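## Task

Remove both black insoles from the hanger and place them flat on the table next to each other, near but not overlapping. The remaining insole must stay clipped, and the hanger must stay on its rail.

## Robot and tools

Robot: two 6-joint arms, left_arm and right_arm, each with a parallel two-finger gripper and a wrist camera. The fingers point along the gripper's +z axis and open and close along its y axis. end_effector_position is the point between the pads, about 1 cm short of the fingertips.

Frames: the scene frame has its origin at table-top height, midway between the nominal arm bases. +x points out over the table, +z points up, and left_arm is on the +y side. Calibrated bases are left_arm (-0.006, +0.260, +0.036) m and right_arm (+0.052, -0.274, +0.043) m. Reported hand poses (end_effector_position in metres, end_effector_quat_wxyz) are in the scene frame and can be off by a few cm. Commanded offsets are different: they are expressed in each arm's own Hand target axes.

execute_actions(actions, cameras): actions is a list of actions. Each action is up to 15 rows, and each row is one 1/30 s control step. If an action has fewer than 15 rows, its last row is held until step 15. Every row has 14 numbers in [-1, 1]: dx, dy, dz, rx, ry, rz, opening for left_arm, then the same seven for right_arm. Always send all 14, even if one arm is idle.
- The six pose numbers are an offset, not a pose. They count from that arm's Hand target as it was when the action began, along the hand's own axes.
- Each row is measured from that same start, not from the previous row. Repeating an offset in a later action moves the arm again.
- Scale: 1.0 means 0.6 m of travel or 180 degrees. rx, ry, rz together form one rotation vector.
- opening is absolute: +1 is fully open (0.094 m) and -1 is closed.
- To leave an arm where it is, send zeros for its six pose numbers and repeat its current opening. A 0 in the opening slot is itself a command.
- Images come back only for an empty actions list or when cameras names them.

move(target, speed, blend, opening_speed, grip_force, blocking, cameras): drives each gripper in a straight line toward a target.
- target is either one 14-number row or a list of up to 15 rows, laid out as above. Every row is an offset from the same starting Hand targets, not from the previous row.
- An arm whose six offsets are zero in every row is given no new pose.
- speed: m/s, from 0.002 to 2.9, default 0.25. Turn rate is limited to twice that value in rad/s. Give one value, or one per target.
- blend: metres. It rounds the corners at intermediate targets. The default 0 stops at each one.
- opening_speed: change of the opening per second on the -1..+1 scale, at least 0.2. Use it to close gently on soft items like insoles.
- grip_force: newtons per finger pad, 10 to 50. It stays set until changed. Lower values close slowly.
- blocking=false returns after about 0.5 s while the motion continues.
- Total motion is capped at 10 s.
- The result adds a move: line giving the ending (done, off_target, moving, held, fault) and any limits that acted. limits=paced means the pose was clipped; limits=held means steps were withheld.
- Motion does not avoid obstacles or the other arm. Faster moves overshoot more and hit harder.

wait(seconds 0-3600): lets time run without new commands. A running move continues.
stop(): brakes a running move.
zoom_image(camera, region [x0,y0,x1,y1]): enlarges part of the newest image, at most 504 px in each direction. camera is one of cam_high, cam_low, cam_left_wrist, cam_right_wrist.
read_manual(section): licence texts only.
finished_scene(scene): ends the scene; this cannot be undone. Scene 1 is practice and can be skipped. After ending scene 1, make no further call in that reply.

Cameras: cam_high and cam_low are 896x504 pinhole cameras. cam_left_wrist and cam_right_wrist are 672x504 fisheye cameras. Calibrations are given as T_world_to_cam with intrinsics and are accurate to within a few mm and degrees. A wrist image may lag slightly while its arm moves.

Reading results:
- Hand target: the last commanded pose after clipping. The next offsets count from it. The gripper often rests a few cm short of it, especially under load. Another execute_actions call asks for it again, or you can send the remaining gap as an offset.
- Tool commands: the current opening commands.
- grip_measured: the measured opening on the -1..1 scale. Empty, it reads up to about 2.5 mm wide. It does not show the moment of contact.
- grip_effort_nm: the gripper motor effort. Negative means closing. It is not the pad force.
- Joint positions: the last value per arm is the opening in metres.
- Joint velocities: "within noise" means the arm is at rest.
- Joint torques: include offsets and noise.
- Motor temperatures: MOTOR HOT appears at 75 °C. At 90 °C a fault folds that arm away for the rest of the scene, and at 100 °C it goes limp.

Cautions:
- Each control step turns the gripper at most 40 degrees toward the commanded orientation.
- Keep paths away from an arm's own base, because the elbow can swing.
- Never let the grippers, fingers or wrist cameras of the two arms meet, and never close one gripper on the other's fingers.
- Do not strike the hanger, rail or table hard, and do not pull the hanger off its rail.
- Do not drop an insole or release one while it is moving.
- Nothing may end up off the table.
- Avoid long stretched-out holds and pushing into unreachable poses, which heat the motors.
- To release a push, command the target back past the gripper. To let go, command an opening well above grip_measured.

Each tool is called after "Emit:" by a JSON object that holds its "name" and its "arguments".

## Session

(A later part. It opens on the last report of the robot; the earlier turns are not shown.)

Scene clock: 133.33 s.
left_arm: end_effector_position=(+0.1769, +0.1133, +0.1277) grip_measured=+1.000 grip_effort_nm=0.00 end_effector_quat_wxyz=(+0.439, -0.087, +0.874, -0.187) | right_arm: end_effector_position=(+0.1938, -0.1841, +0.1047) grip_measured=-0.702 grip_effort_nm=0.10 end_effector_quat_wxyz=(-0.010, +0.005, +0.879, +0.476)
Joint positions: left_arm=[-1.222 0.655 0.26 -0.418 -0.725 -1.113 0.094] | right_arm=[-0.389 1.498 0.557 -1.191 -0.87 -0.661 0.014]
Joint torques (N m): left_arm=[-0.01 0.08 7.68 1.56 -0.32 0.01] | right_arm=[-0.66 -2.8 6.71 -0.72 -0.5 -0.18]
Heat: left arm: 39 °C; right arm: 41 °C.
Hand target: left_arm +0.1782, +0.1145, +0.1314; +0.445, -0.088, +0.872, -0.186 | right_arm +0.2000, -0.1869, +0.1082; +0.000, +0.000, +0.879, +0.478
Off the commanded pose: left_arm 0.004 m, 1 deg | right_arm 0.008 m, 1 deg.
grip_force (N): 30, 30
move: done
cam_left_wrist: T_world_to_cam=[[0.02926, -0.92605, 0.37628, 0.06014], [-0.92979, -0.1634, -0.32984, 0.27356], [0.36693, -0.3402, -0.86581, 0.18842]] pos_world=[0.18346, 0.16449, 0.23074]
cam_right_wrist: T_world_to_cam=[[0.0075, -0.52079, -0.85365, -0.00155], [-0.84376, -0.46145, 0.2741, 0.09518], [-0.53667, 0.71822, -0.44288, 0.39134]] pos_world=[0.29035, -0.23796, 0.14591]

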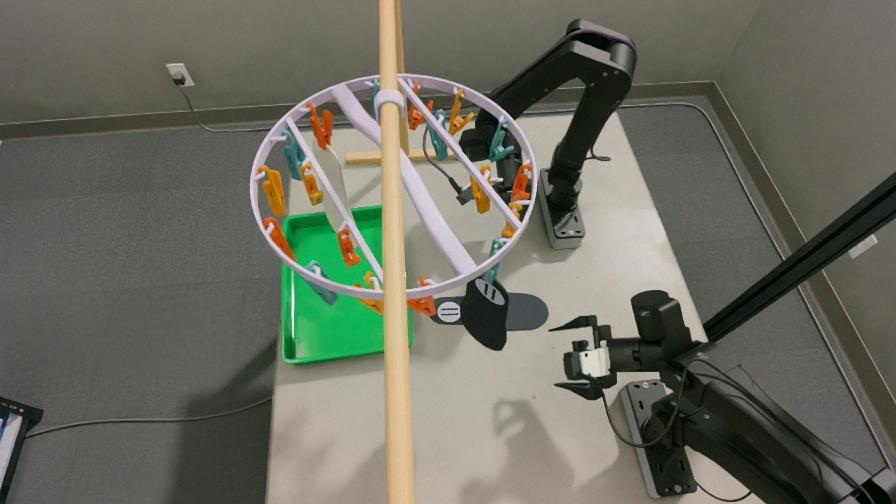

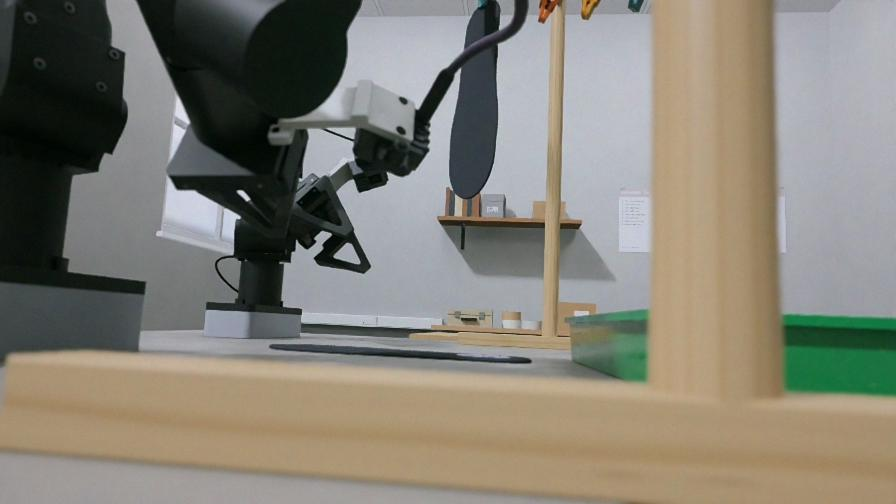

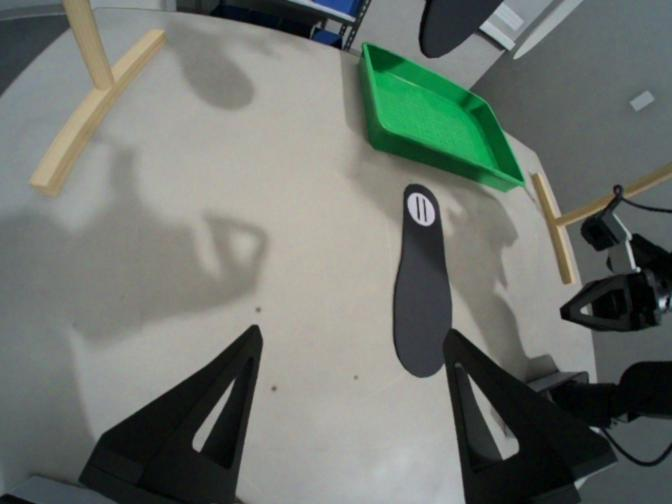

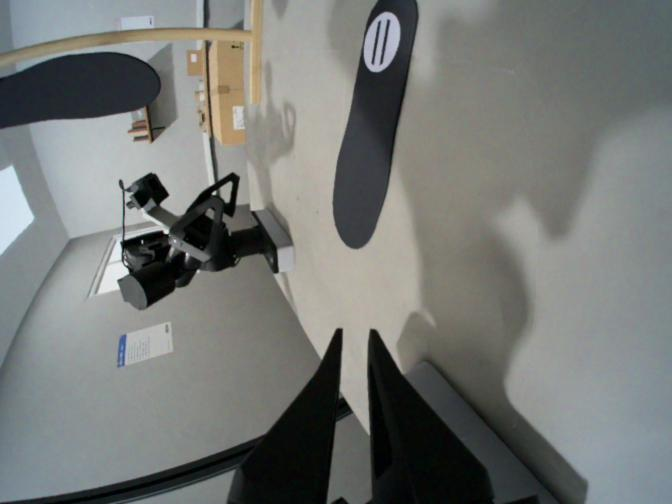

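Emit:
{"name": "move", "arguments": {"target": [-0.2445,0.0455,-0.0182,0.1839,-0.1096,0.2026,1, 0,0,0,0,0,0,-0.70], "speed": 0.25, "cameras": ["cam_high","cam_low","cam_left_wrist"]}}

Scene clock: 146.00 s.
left_arm: end_effector_position=(+0.2538, +0.1881, +0.2245) grip_measured=+1.000 grip_effort_nm=0.00 end_effector_quat_wxyz=(+0.618, +0.274, +0.689, -0.261) | right_arm: end_effector_position=(+0.1937, -0.1841, +0.1047) grip_measured=-0.702 grip_effort_nm=0.10 end_effector_quat_wxyz=(-0.010, +0.005, +0.879, +0.476)
Joint positions: left_arm=[0.377 0.807 0.222 0.335 1.151 0.208 0.094] | right_arm=[-0.389 1.498 0.557 -1.192 -0.87 -0.662 0.014]
Joint torques (N m): left_arm=[0.23 -0.35 9.13 1.84 0.3 -0.01] | right_arm=[-0.69 -2.77 6.71 -0.73 -0.5 -0.17]
Motor temperatures (°C): left_arm=[24 28 40 33 22 22 24] | right_arm=[24 29 41 40 25 22 28]
Heat: left arm: 40 °C; right arm: 41 °C.
Hand target: left_arm +0.2560, +0.1890, +0.2352; +0.624, +0.282, +0.681, -0.258 | right_arm +0.2000, -0.1869, +0.1083; +0.000, +0.000, +0.879, +0.478
Off the commanded pose: left_arm 0.011 m, 2 deg | right_arm 0.008 m, 1 deg.
grip_force (N): 30, 30
move: off_target (left_arm)
cam_left_wrist: T_world_to_cam=[[-0.66304, -0.74838, 0.01741, 0.31353], [-0.46502, 0.39354, -0.79302, 0.27043], [0.58663, -0.5339, -0.60894, 0.1925]] pos_world=[0.22071, 0.23099, 0.32621]

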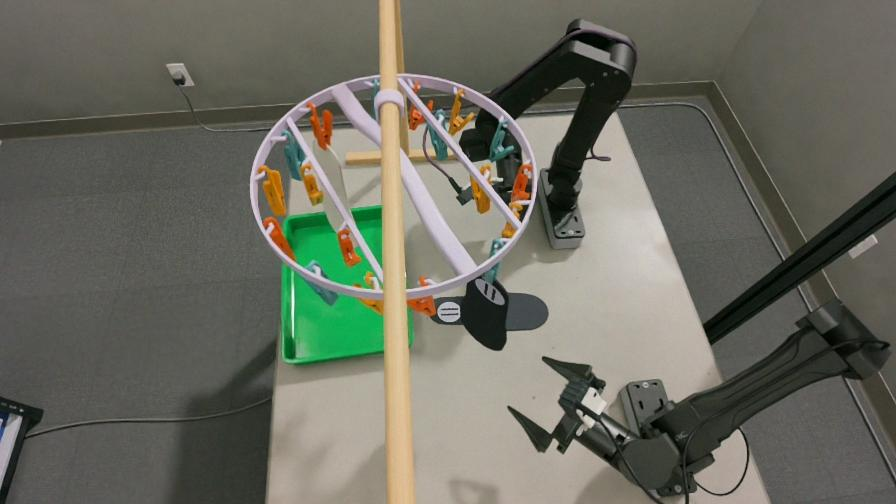

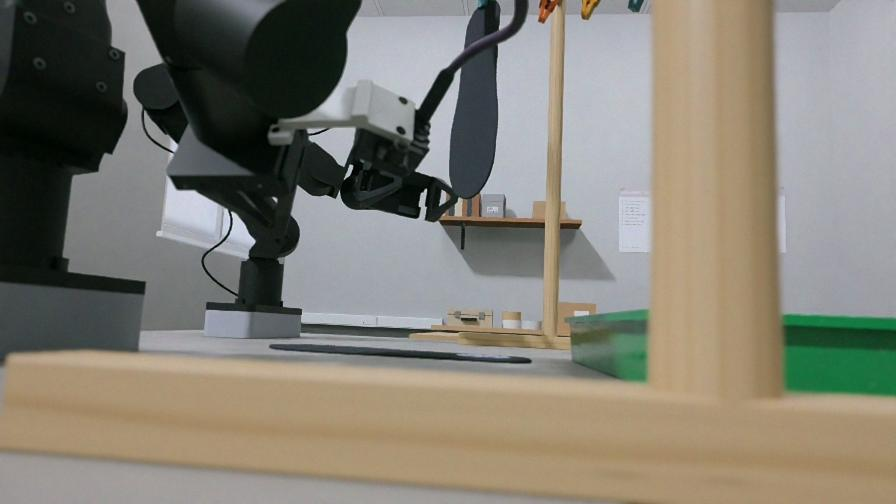

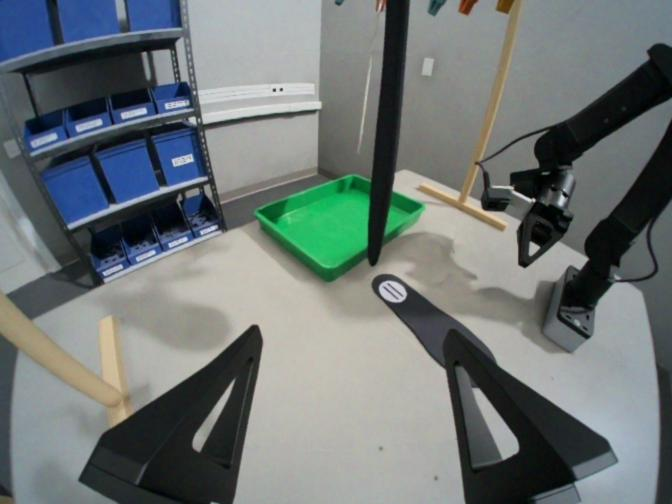

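Emit:
{"name": "zoom_image", "arguments": {"camera": "cam_left_wrist", "region": [300, 0, 480, 300]}}

Scaled by 1.680 from the camera's image (finer frame: 960x720).

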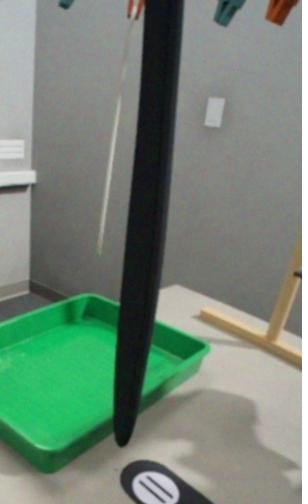

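Emit:
{"name": "move", "arguments": {"target": [0,-0.0566,0,0,0,0,1, 0,0,0,0,0,0,-0.70], "speed": 0.15, "cameras": ["cam_left_wrist"]}}

Scene clock: 155.40 s.
left_arm: end_effector_position=(+0.2340, +0.1667, +0.2388) grip_measured=+1.000 grip_effort_nm=0.00 end_effector_quat_wxyz=(+0.629, +0.285, +0.678, -0.253) | right_arm: end_effector_position=(+0.1937, -0.1841, +0.1047) grip_measured=-0.702 grip_effort_nm=0.11 end_effector_quat_wxyz=(-0.010, +0.005, +0.879, +0.476)
Joint positions: left_arm=[0.274 0.569 0.201 0.203 1.055 0.159 0.094] | right_arm=[-0.389 1.498 0.557 -1.192 -0.87 -0.662 0.014]
Joint torques (N m): left_arm=[-0.8 -0.1 6.9 1.75 0.05 -0.06] | right_arm=[-0.69 -2.77 6.71 -0.73 -0.5 -0.17]
Heat: left arm: 41 °C; right arm: 40 °C.
Hand target: left_arm +0.2321, +0.1649, +0.2352; +0.624, +0.282, +0.681, -0.258 | right_arm +0.2000, -0.1869, +0.1083; +0.000, +0.000, +0.879, +0.478
Off the commanded pose: left_arm 0.004 m, 1 deg | right_arm 0.008 m, 1 deg.
grip_force (N): 30, 30
move: done
cam_left_wrist: T_world_to_cam=[[-0.66627, -0.74549, -0.01782, 0.29285], [-0.43141, 0.40484, -0.80622, 0.27446], [0.60825, -0.52948, -0.59134, 0.19128]] pos_world=[0.19717, 0.20848, 0.33961]

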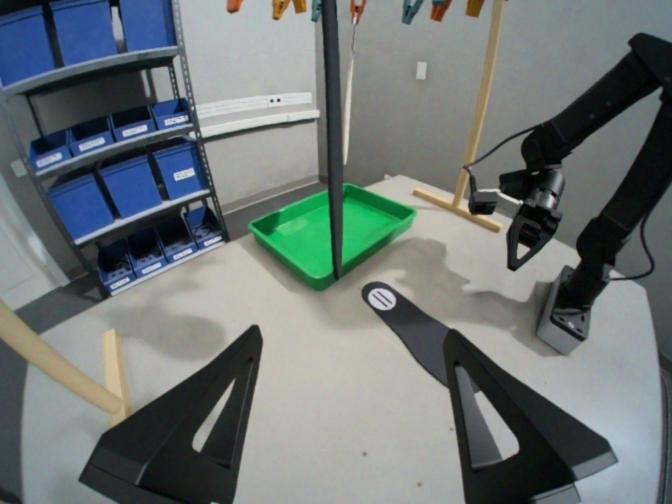

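Emit:
{"name": "zoom_image", "arguments": {"camera": "cam_left_wrist", "region": [260, 0, 440, 300]}}

Scaled by 1.680 from the camera's image (finer frame: 960x720).

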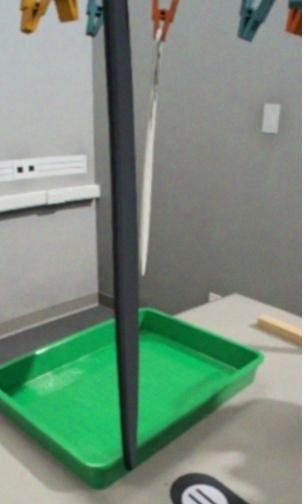

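Emit:
{"name": "move", "arguments": {"target": [-0.0518,0.0259,0.1187,0,0,0,1, 0,0,0,0,0,0,-0.70], "speed": 0.12, "cameras": ["cam_left_wrist","cam_high","cam_low"]}}

Scene clock: 160.73 s.
left_arm: end_effector_position=(+0.2911, +0.1260, +0.2473) grip_measured=+1.000 grip_effort_nm=0.00 end_effector_quat_wxyz=(+0.615, +0.279, +0.691, -0.259) | right_arm: end_effector_position=(+0.1937, -0.1841, +0.1047) grip_measured=-0.702 grip_effort_nm=0.10 end_effector_quat_wxyz=(-0.010, +0.005, +0.879, +0.476)
Joint positions: left_arm=[-0.055 0.947 0.335 0.465 0.73 0.084 0.094] | right_arm=[-0.389 1.498 0.557 -1.192 -0.87 -0.662 0.014]
Joint torques (N m): left_arm=[-0.68 -1.24 9.42 2.09 0.09 -0.05] | right_arm=[-0.7 -2.77 6.71 -0.73 -0.51 -0.17]
Heat: left arm: 41 °C; right arm: 40 °C.
Hand target: left_arm +0.2952, +0.1239, +0.2600; +0.624, +0.282, +0.681, -0.258 | right_arm +0.2000, -0.1869, +0.1083; +0.000, +0.000, +0.879, +0.478
Off the commanded pose: left_arm 0.014 m, 2 deg | right_arm 0.008 m, 1 deg.
grip_force (N): 30, 30
move: off_target (left_arm)
cam_left_wrist: T_world_to_cam=[[-0.66689, -0.74508, 0.01092, 0.29374], [-0.4644, 0.40411, -0.78805, 0.3276], [0.58275, -0.53061, -0.61551, 0.15362]] pos_world=[0.25851, 0.16798, 0.34952]
Images, in order (width x height): cam_high 896x504, cam_low 896x504, cam_left_wrist 672x504.

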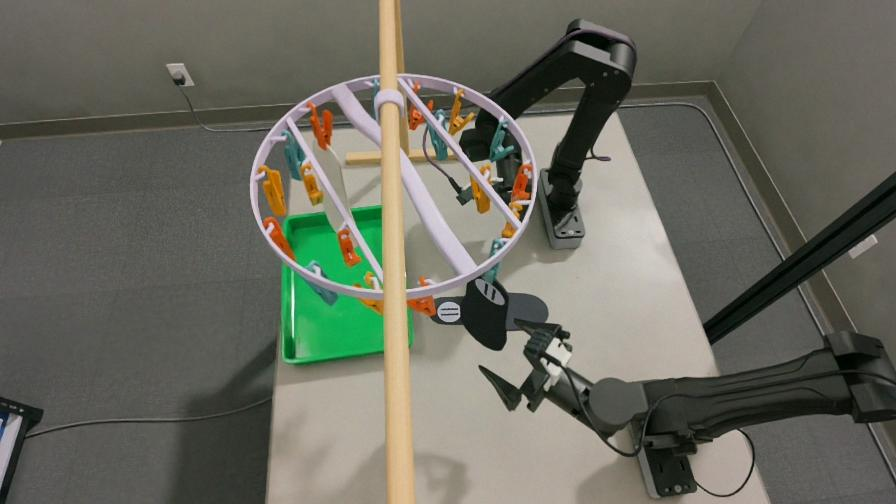

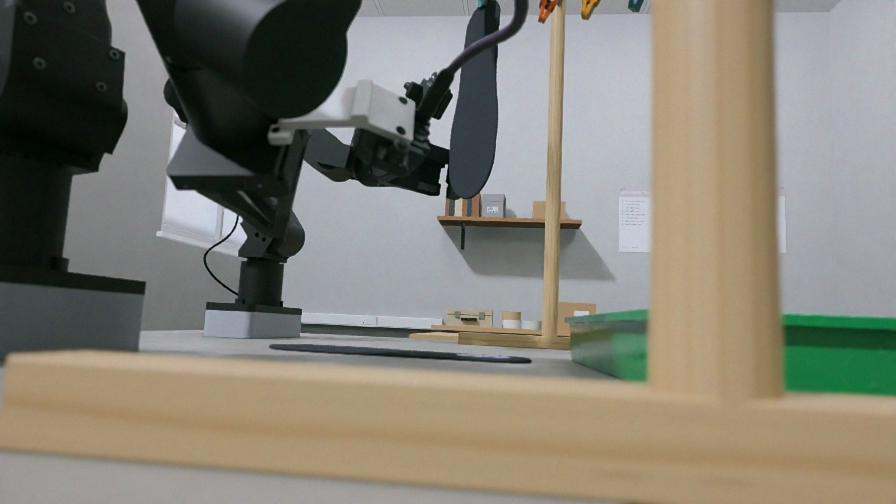

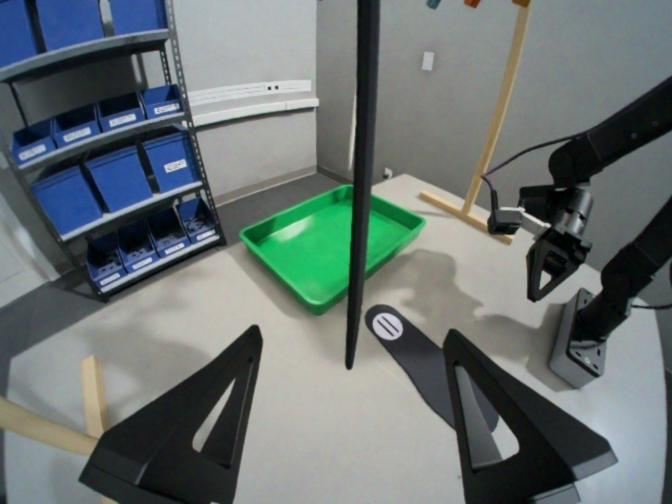

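Emit:
{"name": "move", "arguments": {"target": [[-0.0216,0,-0.0019,0,0,0,1, 0,0,0,0,0,0,-0.70],[-0.0216,0,-0.0019,0,0,0,-1, 0,0,0,0,0,0,-0.70]], "speed": 0.12, "opening_speed": 0.8, "cameras": ["cam_left_wrist","cam_high","cam_low"]}}

Scene clock: 168.87 s.
left_arm: end_effector_position=(+0.2942, +0.1259, +0.2591) grip_measured=-0.921 grip_effort_nm=-0.62 end_effector_quat_wxyz=(+0.615, +0.278, +0.690, -0.259) | right_arm: end_effector_position=(+0.1937, -0.1841, +0.1047) grip_measured=-0.702 grip_effort_nm=0.10 end_effector_quat_wxyz=(-0.010, +0.005, +0.879, +0.476)
Joint positions: left_arm=[-0.055 0.939 0.38 0.414 0.729 0.082 0.004] | right_arm=[-0.389 1.498 0.557 -1.192 -0.87 -0.662 0.014]
Joint torques (N m): left_arm=[-0.7 -2.5 9.43 1.91 0.07 -0.05] | right_arm=[-0.69 -2.77 6.71 -0.73 -0.5 -0.17]
Heat: left arm: 42 °C; right arm: 40 °C.
Hand target: left_arm +0.2952, +0.1239, +0.2729; +0.624, +0.282, +0.681, -0.258 | right_arm +0.2000, -0.1869, +0.1083; +0.000, +0.000, +0.879, +0.478
Off the commanded pose: left_arm 0.014 m, 2 deg | right_arm 0.008 m, 1 deg.
grip_force (N): 30, 30
move: off_target (left_arm); target 2's new opening was sent with left_arm's hand 0.014 m and 1 deg from that target
cam_left_wrist: T_world_to_cam=[[-0.66613, -0.74575, 0.01128, 0.29533], [-0.46405, 0.40258, -0.78904, 0.33869], [0.58388, -0.53084, -0.61424, 0.15841]] pos_world=[0.26141, 0.16798, 0.36122]
Images, in order (width x height): cam_high 896x504, cam_low 896x504, cam_left_wrist 672x504.

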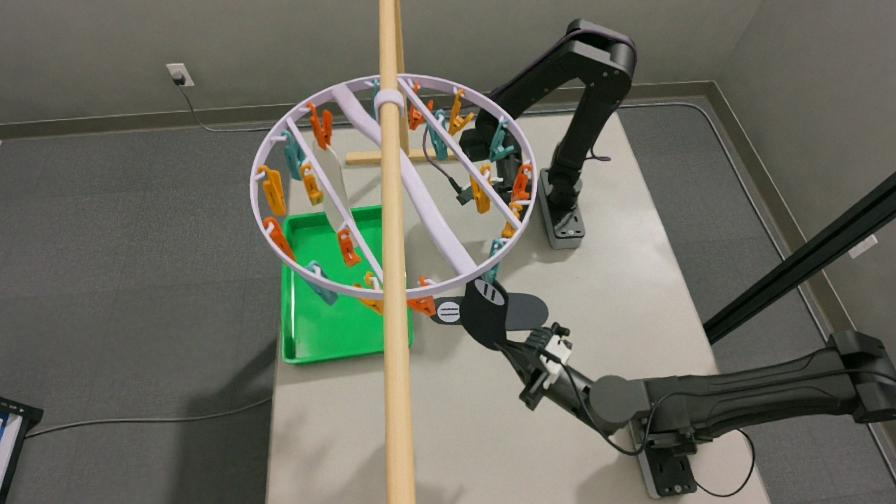

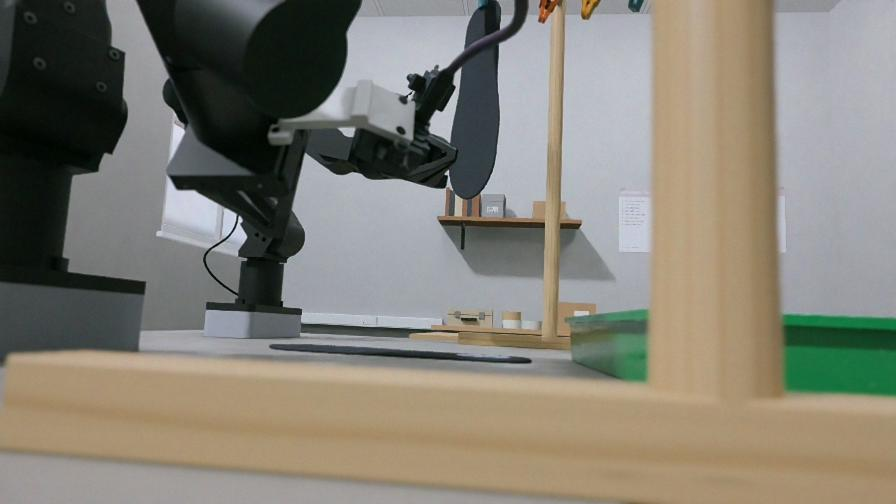

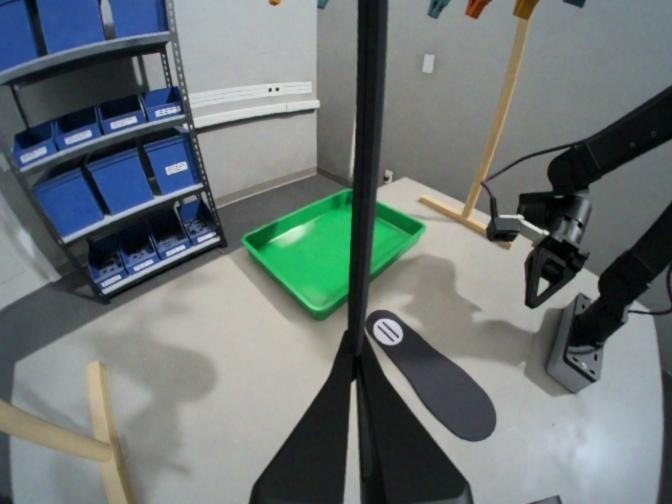

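Emit:
{"name": "move", "arguments": {"target": [0.1165,0,-0.0340,0,0,0,-1, 0,0,0,0,0,0,-0.70], "speed": 0.1, "cameras": ["cam_left_wrist","cam_high","cam_low"]}}

Scene clock: 171.53 s.
left_arm: end_effector_position=(+0.2797, +0.1406, +0.2225) grip_measured=-0.922 grip_effort_nm=-0.65 end_effector_quat_wxyz=(+0.645, +0.292, +0.661, -0.249) | right_arm: end_effector_position=(+0.1937, -0.1841, +0.1047) grip_measured=-0.702 grip_effort_nm=0.10 end_effector_quat_wxyz=(-0.010, +0.005, +0.879, +0.476)
Joint positions: left_arm=[0.039 1.017 0.17 0.78 0.829 0.097 0.004] | right_arm=[-0.389 1.498 0.557 -1.192 -0.87 -0.662 0.014]
Joint torques (N m): left_arm=[0.69 -0.7 4.75 1.64 0.11 0.03] | right_arm=[-0.69 -2.77 6.71 -0.73 -0.5 -0.17]
Heat: left arm: 42 °C; right arm: 40 °C.
Hand target: left_arm +0.2765, +0.1425, +0.2051; +0.624, +0.282, +0.681, -0.258 | right_arm +0.2000, -0.1869, +0.1083; +0.000, +0.000, +0.879, +0.478
Off the commanded pose: left_arm 0.018 m, 4 deg | right_arm 0.008 m, 1 deg.
grip_force (N): 30, 30
move: off_target (left_arm)
cam_left_wrist: T_world_to_cam=[[-0.66986, -0.74092, -0.04824, 0.31066], [-0.38946, 0.40594, -0.82676, 0.2843], [0.63215, -0.53503, -0.56048, 0.12732]] pos_world=[0.23833, 0.18288, 0.32139]
Images, in order (width x height): cam_high 896x504, cam_low 896x504, cam_left_wrist 672x504.

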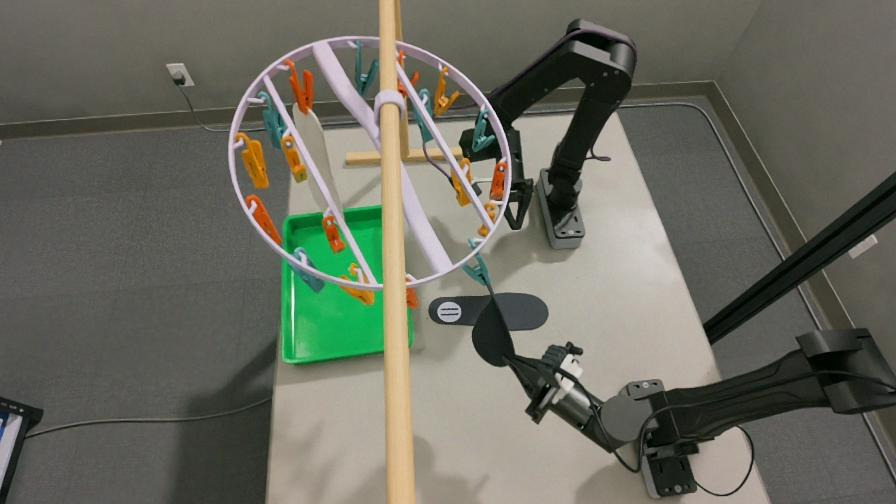

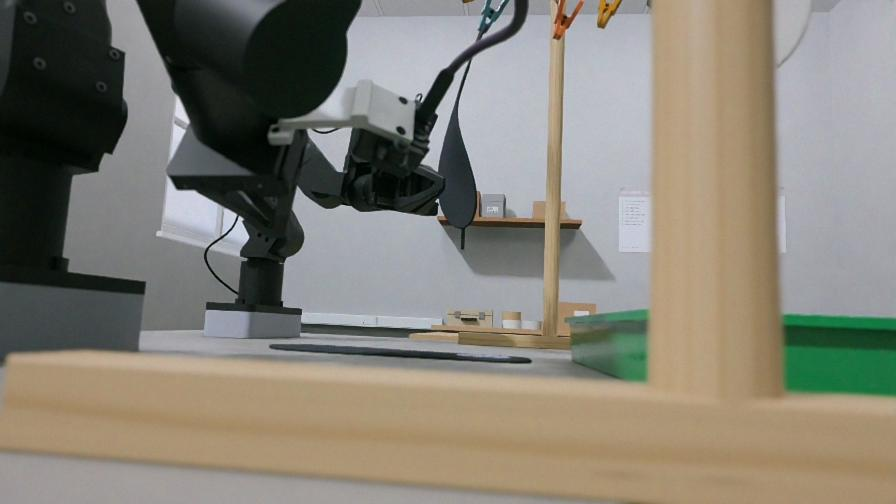

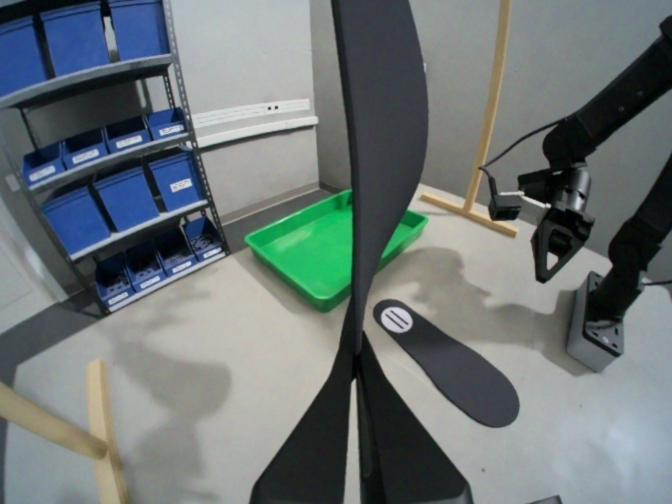

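Emit:
{"name": "move", "arguments": {"target": [0.0953,0,-0.0358,0,0,0,-1, 0,0,0,0,0,0,-0.70], "speed": 0.08, "cameras": ["cam_left_wrist","cam_high","cam_low"]}}

Scene clock: 174.10 s.
left_arm: end_effector_position=(+0.2614, +0.1612, +0.1534) grip_measured=-0.922 grip_effort_nm=-0.65 end_effector_quat_wxyz=(+0.612, +0.293, +0.687, -0.259) | right_arm: end_effector_position=(+0.1937, -0.1841, +0.1047) grip_measured=-0.702 grip_effort_nm=0.10 end_effector_quat_wxyz=(-0.010, +0.005, +0.879, +0.476)
Joint positions: left_arm=[0.197 1.334 0.017 1.101 0.997 0.184 0.004] | right_arm=[-0.389 1.498 0.557 -1.192 -0.87 -0.662 0.014]
Joint torques (N m): left_arm=[0.34 -1.48 3.73 1.9 0.21 0.09] | right_arm=[-0.69 -2.77 6.71 -0.73 -0.5 -0.17]
Heat: left arm: 41 °C; right arm: 40 °C.
Hand target: left_arm +0.2578, +0.1612, +0.1501; +0.624, +0.282, +0.681, -0.258 | right_arm +0.2000, -0.1869, +0.1083; +0.000, +0.000, +0.879, +0.478
Off the commanded pose: left_arm 0.005 m, 2 deg | right_arm 0.008 m, 1 deg.
joint sent to its limit (left arm) — joint 3 (elbow), lower limit, where the elbow is as bent as it goes. The joint targets still meet the commanded pose.
grip_force (N): 30, 30
move: done
cam_left_wrist: T_world_to_cam=[[-0.68369, -0.72974, -0.00675, 0.30576], [-0.44898, 0.4279, -0.78442, 0.21709], [0.57531, -0.53327, -0.62019, 0.1349]] pos_world=[0.2289, 0.20217, 0.25601]
Images, in order (width x height): cam_high 896x504, cam_low 896x504, cam_left_wrist 672x504.

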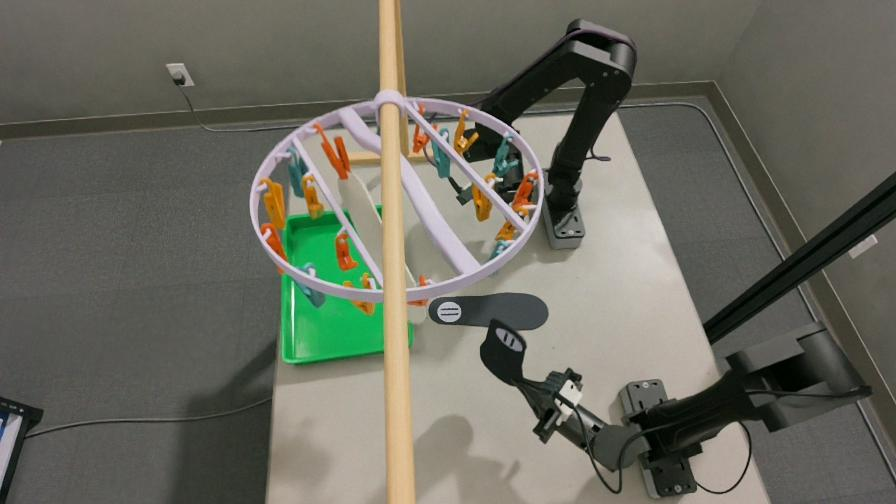

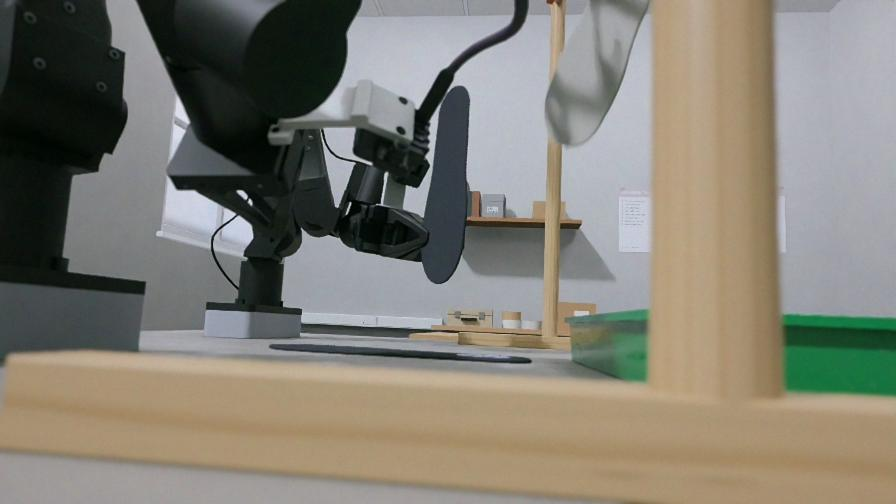

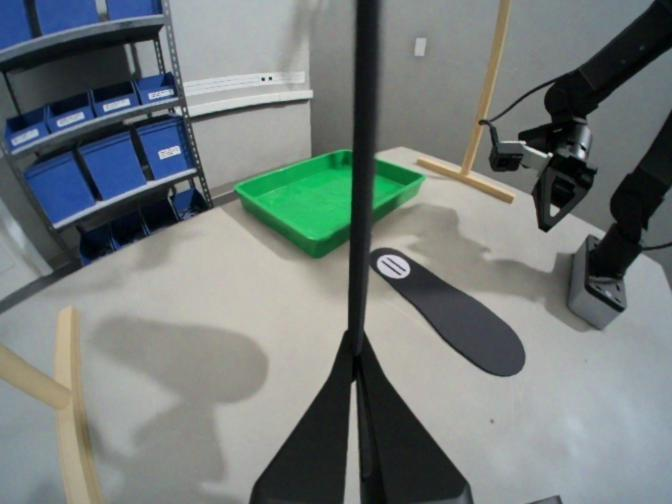

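Emit:
{"name": "move", "arguments": {"target": [0.0162,-0.1567,0.0078,0.0898,0.3079,-0.3692,-1, 0,0,0,0,0,0,-0.70], "speed": 0.25, "cameras": ["cam_left_wrist","cam_high","cam_low","cam_right_wrist"]}}

Scene clock: 184.20 s.
left_arm: end_effector_position=(+0.1897, +0.0960, +0.1329) grip_measured=-0.922 grip_effort_nm=-0.66 end_effector_quat_wxyz=(-0.025, +0.026, +0.883, -0.467) | right_arm: end_effector_position=(+0.1937, -0.1841, +0.1047) grip_measured=-0.702 grip_effort_nm=0.10 end_effector_quat_wxyz=(-0.010, +0.005, +0.879, +0.476)
Joint positions: left_arm=[-0.083 1.432 0.733 -0.882 0.973 -0.011 0.004] | right_arm=[-0.389 1.498 0.557 -1.192 -0.87 -0.662 0.014]
Joint torques (N m): left_arm=[-0.7 -3.1 7.58 0.36 0.65 0.14] | right_arm=[-0.69 -2.77 6.71 -0.72 -0.5 -0.17]
Heat: left arm: 40 °C; right arm: 40 °C.
Hand target: left_arm +0.1941, +0.0919, +0.1399; -0.020, +0.038, +0.878, -0.477 | right_arm +0.2000, -0.1869, +0.1083; +0.000, +0.000, +0.879, +0.478
Off the commanded pose: left_arm 0.009 m, 2 deg | right_arm 0.008 m, 1 deg.
grip_force (N): 30, 30
move: done
cam_left_wrist: T_world_to_cam=[[-0.02518, -0.60409, 0.79652, -0.03466], [-0.81332, 0.47567, 0.33504, 0.11252], [-0.58127, -0.63939, -0.5033, 0.34281]] pos_world=[0.2899, 0.14473, 0.16244]
cam_right_wrist: T_world_to_cam=[[0.00799, -0.52054, -0.8538, -0.00147], [-0.84356, -0.462, 0.27378, 0.09498], [-0.53697, 0.71805, -0.4428, 0.3913]] pos_world=[0.29024, -0.23786, 0.14601]

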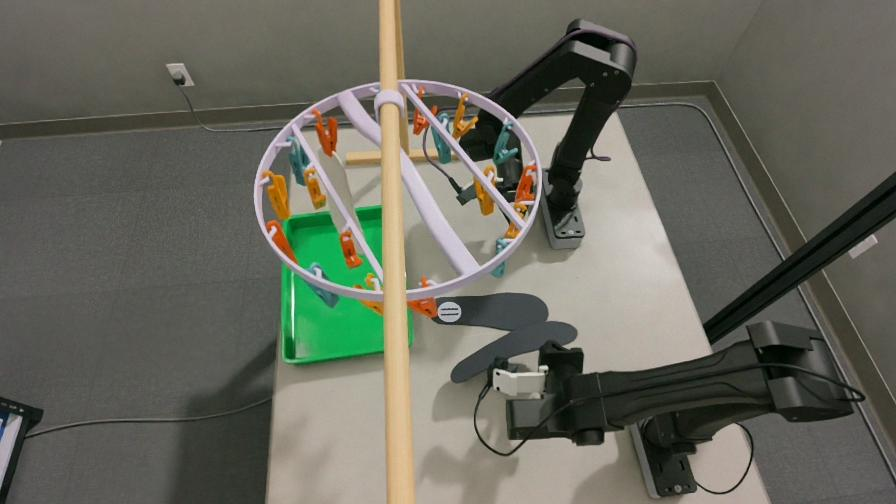

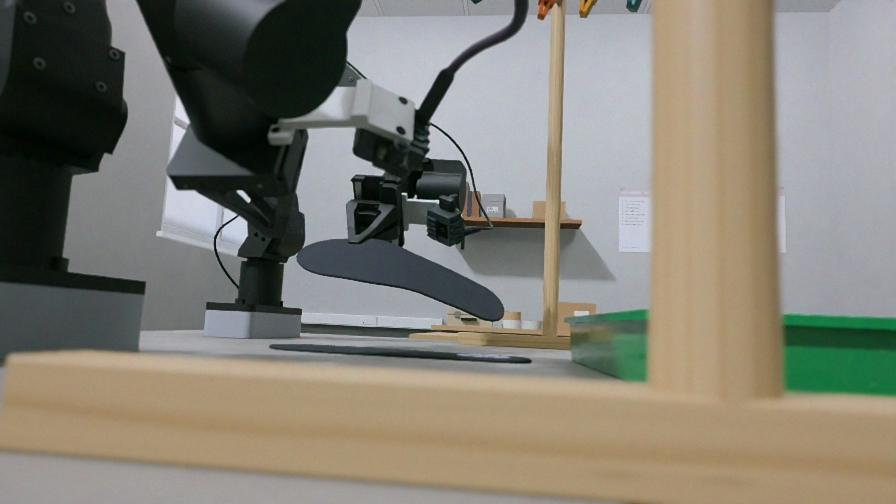

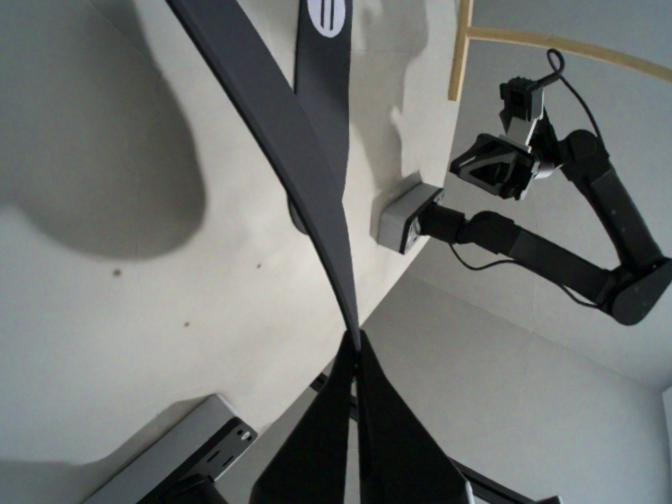

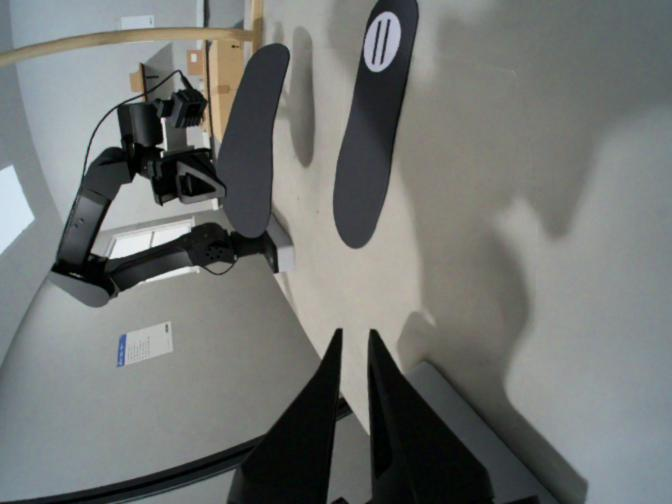

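Emit:
{"name": "move", "arguments": {"target": [-0.0012,0.0767,0.0657,0,0.0349,0.0227,-1, 0,0,0,0,0,0,-0.70], "speed": 0.1, "cameras": ["cam_left_wrist","cam_high","cam_low","cam_right_wrist"]}}

Scene clock: 189.77 s.
left_arm: end_effector_position=(+0.1924, +0.0872, +0.0800) grip_measured=-0.922 grip_effort_nm=-0.65 end_effector_quat_wxyz=(-0.055, +0.085, +0.878, -0.468) | right_arm: end_effector_position=(+0.1937, -0.1841, +0.1047) grip_measured=-0.702 grip_effort_nm=0.10 end_effector_quat_wxyz=(-0.010, +0.005, +0.879, +0.476)
Joint positions: left_arm=[-0.123 1.697 0.733 -0.752 0.975 0.154 0.004] | right_arm=[-0.389 1.498 0.557 -1.192 -0.87 -0.662 0.014]
Joint torques (N m): left_arm=[-0.68 -4.29 4.77 0.27 0.55 0.11] | right_arm=[-0.7 -2.77 6.71 -0.73 -0.5 -0.17]
Heat: left arm: 41 °C; right arm: 40 °C.
Hand target: left_arm +0.1942, +0.0839, +0.0798; -0.051, +0.095, +0.874, -0.474 | right_arm +0.2000, -0.1869, +0.1083; +0.000, +0.000, +0.879, +0.478
Off the commanded pose: left_arm 0.004 m, 1 deg | right_arm 0.008 m, 1 deg.
grip_force (N): 30, 30
move: done
cam_left_wrist: T_world_to_cam=[[-0.10522, -0.58858, 0.80156, 0.01586], [-0.74357, 0.58178, 0.32959, 0.11444], [-0.66032, -0.56134, -0.49887, 0.32005]] pos_world=[0.2981, 0.12241, 0.10924]
cam_right_wrist: T_world_to_cam=[[0.00799, -0.52054, -0.8538, -0.00147], [-0.84356, -0.462, 0.27378, 0.09498], [-0.53697, 0.71805, -0.4428, 0.3913]] pos_world=[0.29024, -0.23786, 0.14601]

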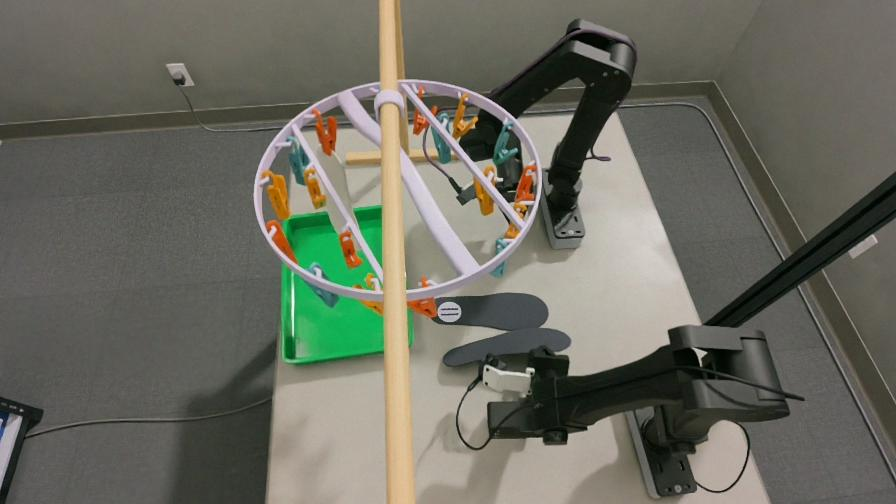

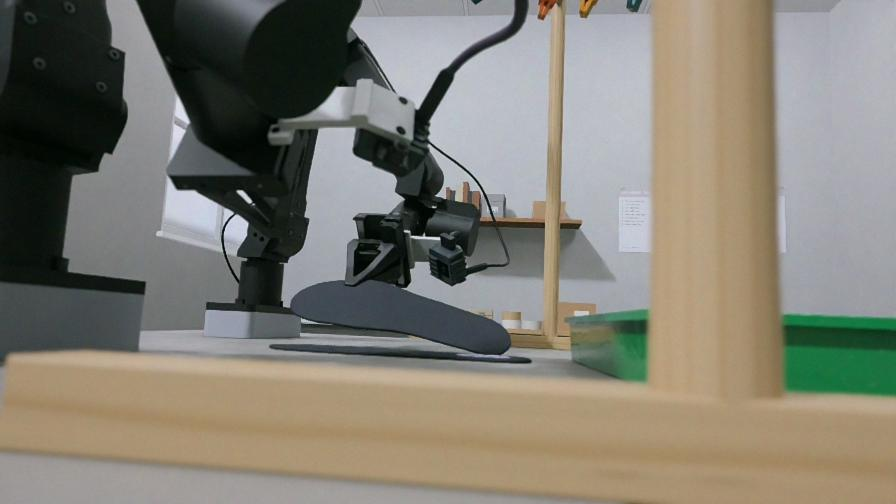

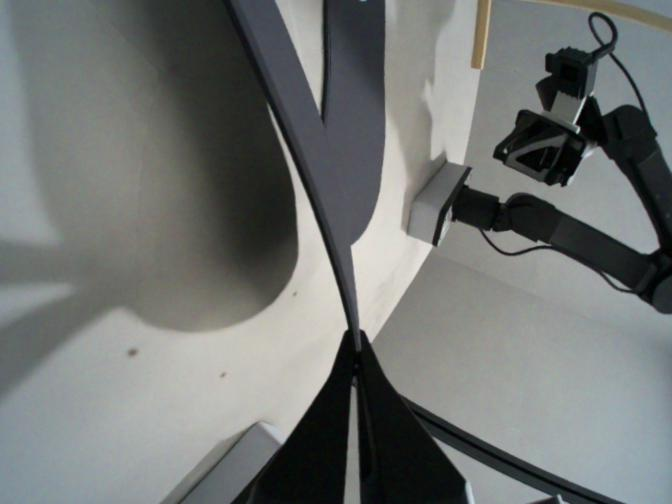

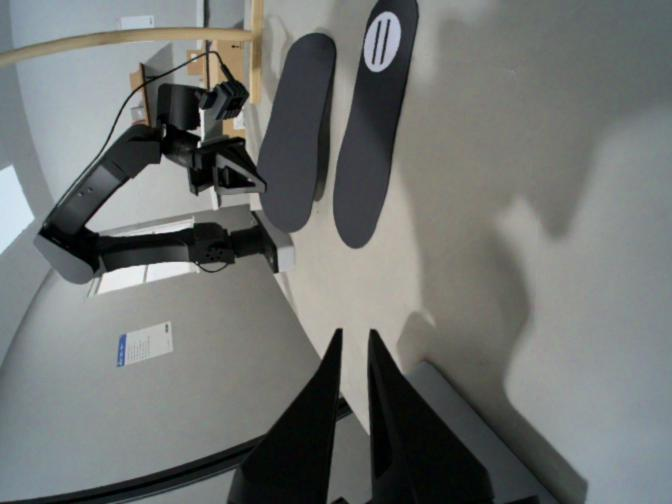

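Emit:
{"name": "move", "arguments": {"target": [0,0.0377,0.0245,0,0,0,-1, 0,0,0,0,0,0,-0.70], "speed": 0.06, "cameras": ["cam_left_wrist","cam_high","cam_low"]}}

Scene clock: 191.40 s.
left_arm: end_effector_position=(+0.1979, +0.0865, +0.0554) grip_measured=-0.922 grip_effort_nm=-0.66 end_effector_quat_wxyz=(-0.048, +0.091, +0.878, -0.468) | right_arm: end_effector_position=(+0.1937, -0.1841, +0.1047) grip_measured=-0.702 grip_effort_nm=0.10 end_effector_quat_wxyz=(-0.010, +0.005, +0.879, +0.476)
Joint positions: left_arm=[-0.123 1.786 0.709 -0.624 0.975 0.159 0.004] | right_arm=[-0.389 1.498 0.557 -1.192 -0.87 -0.662 0.014]
Joint torques (N m): left_arm=[-0.65 -4.37 3.33 0.36 0.57 0.1] | right_arm=[-0.69 -2.76 6.71 -0.73 -0.5 -0.17]
Heat: left arm: 40 °C; right arm: 40 °C.
Hand target: left_arm +0.1942, +0.0839, +0.0528; -0.051, +0.095, +0.874, -0.474 | right_arm +0.2000, -0.1869, +0.1083; +0.000, +0.000, +0.879, +0.478
Off the commanded pose: left_arm 0.005 m, 1 deg | right_arm 0.008 m, 1 deg.
grip_force (N): 30, 30
move: done
cam_left_wrist: T_world_to_cam=[[-0.12186, -0.58625, 0.80092, 0.0389], [-0.74799, 0.58466, 0.31415, 0.12842], [-0.65243, -0.56079, -0.50975, 0.31007]] pos_world=[0.30309, 0.12161, 0.08656]
Images, in order (width x height): cam_high 896x504, cam_low 896x504, cam_left_wrist 672x504.

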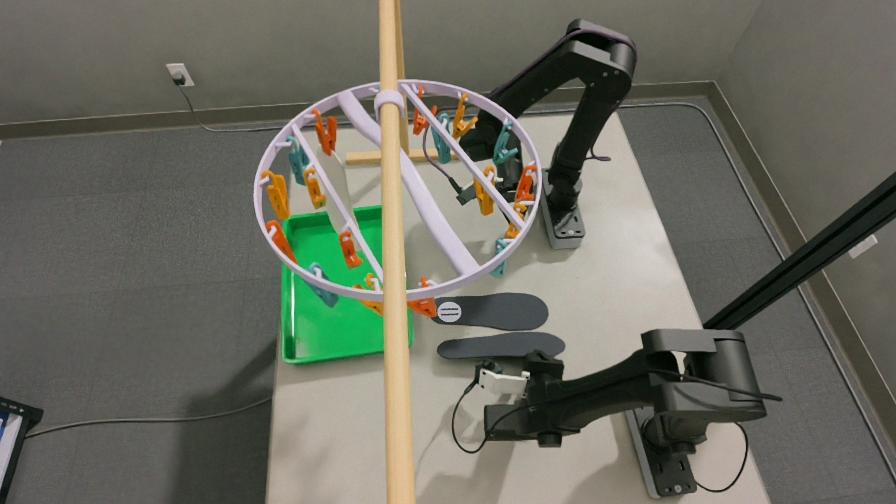

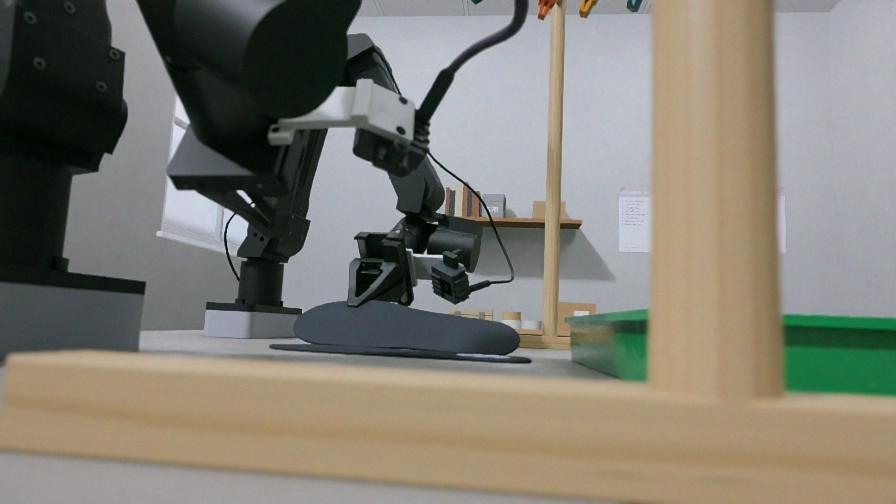

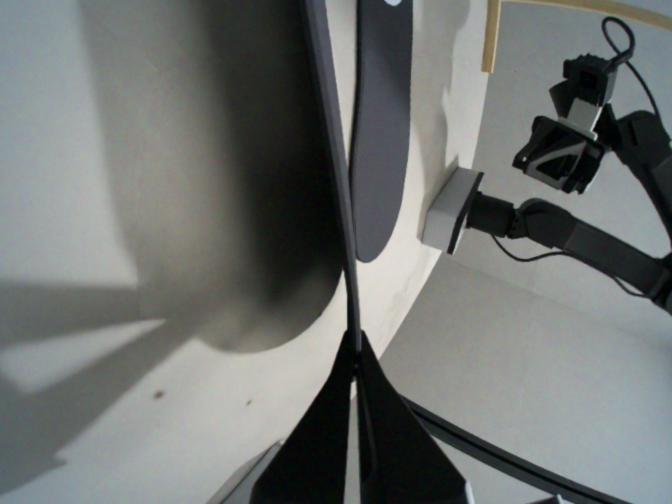

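Emit:
{"name": "zoom_image", "arguments": {"camera": "cam_high", "region": [420, 270, 600, 390]}}

Scaled by 2.800 from the camera's image (finer frame: 1280x720).

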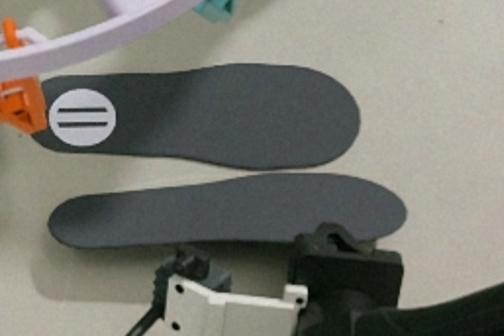

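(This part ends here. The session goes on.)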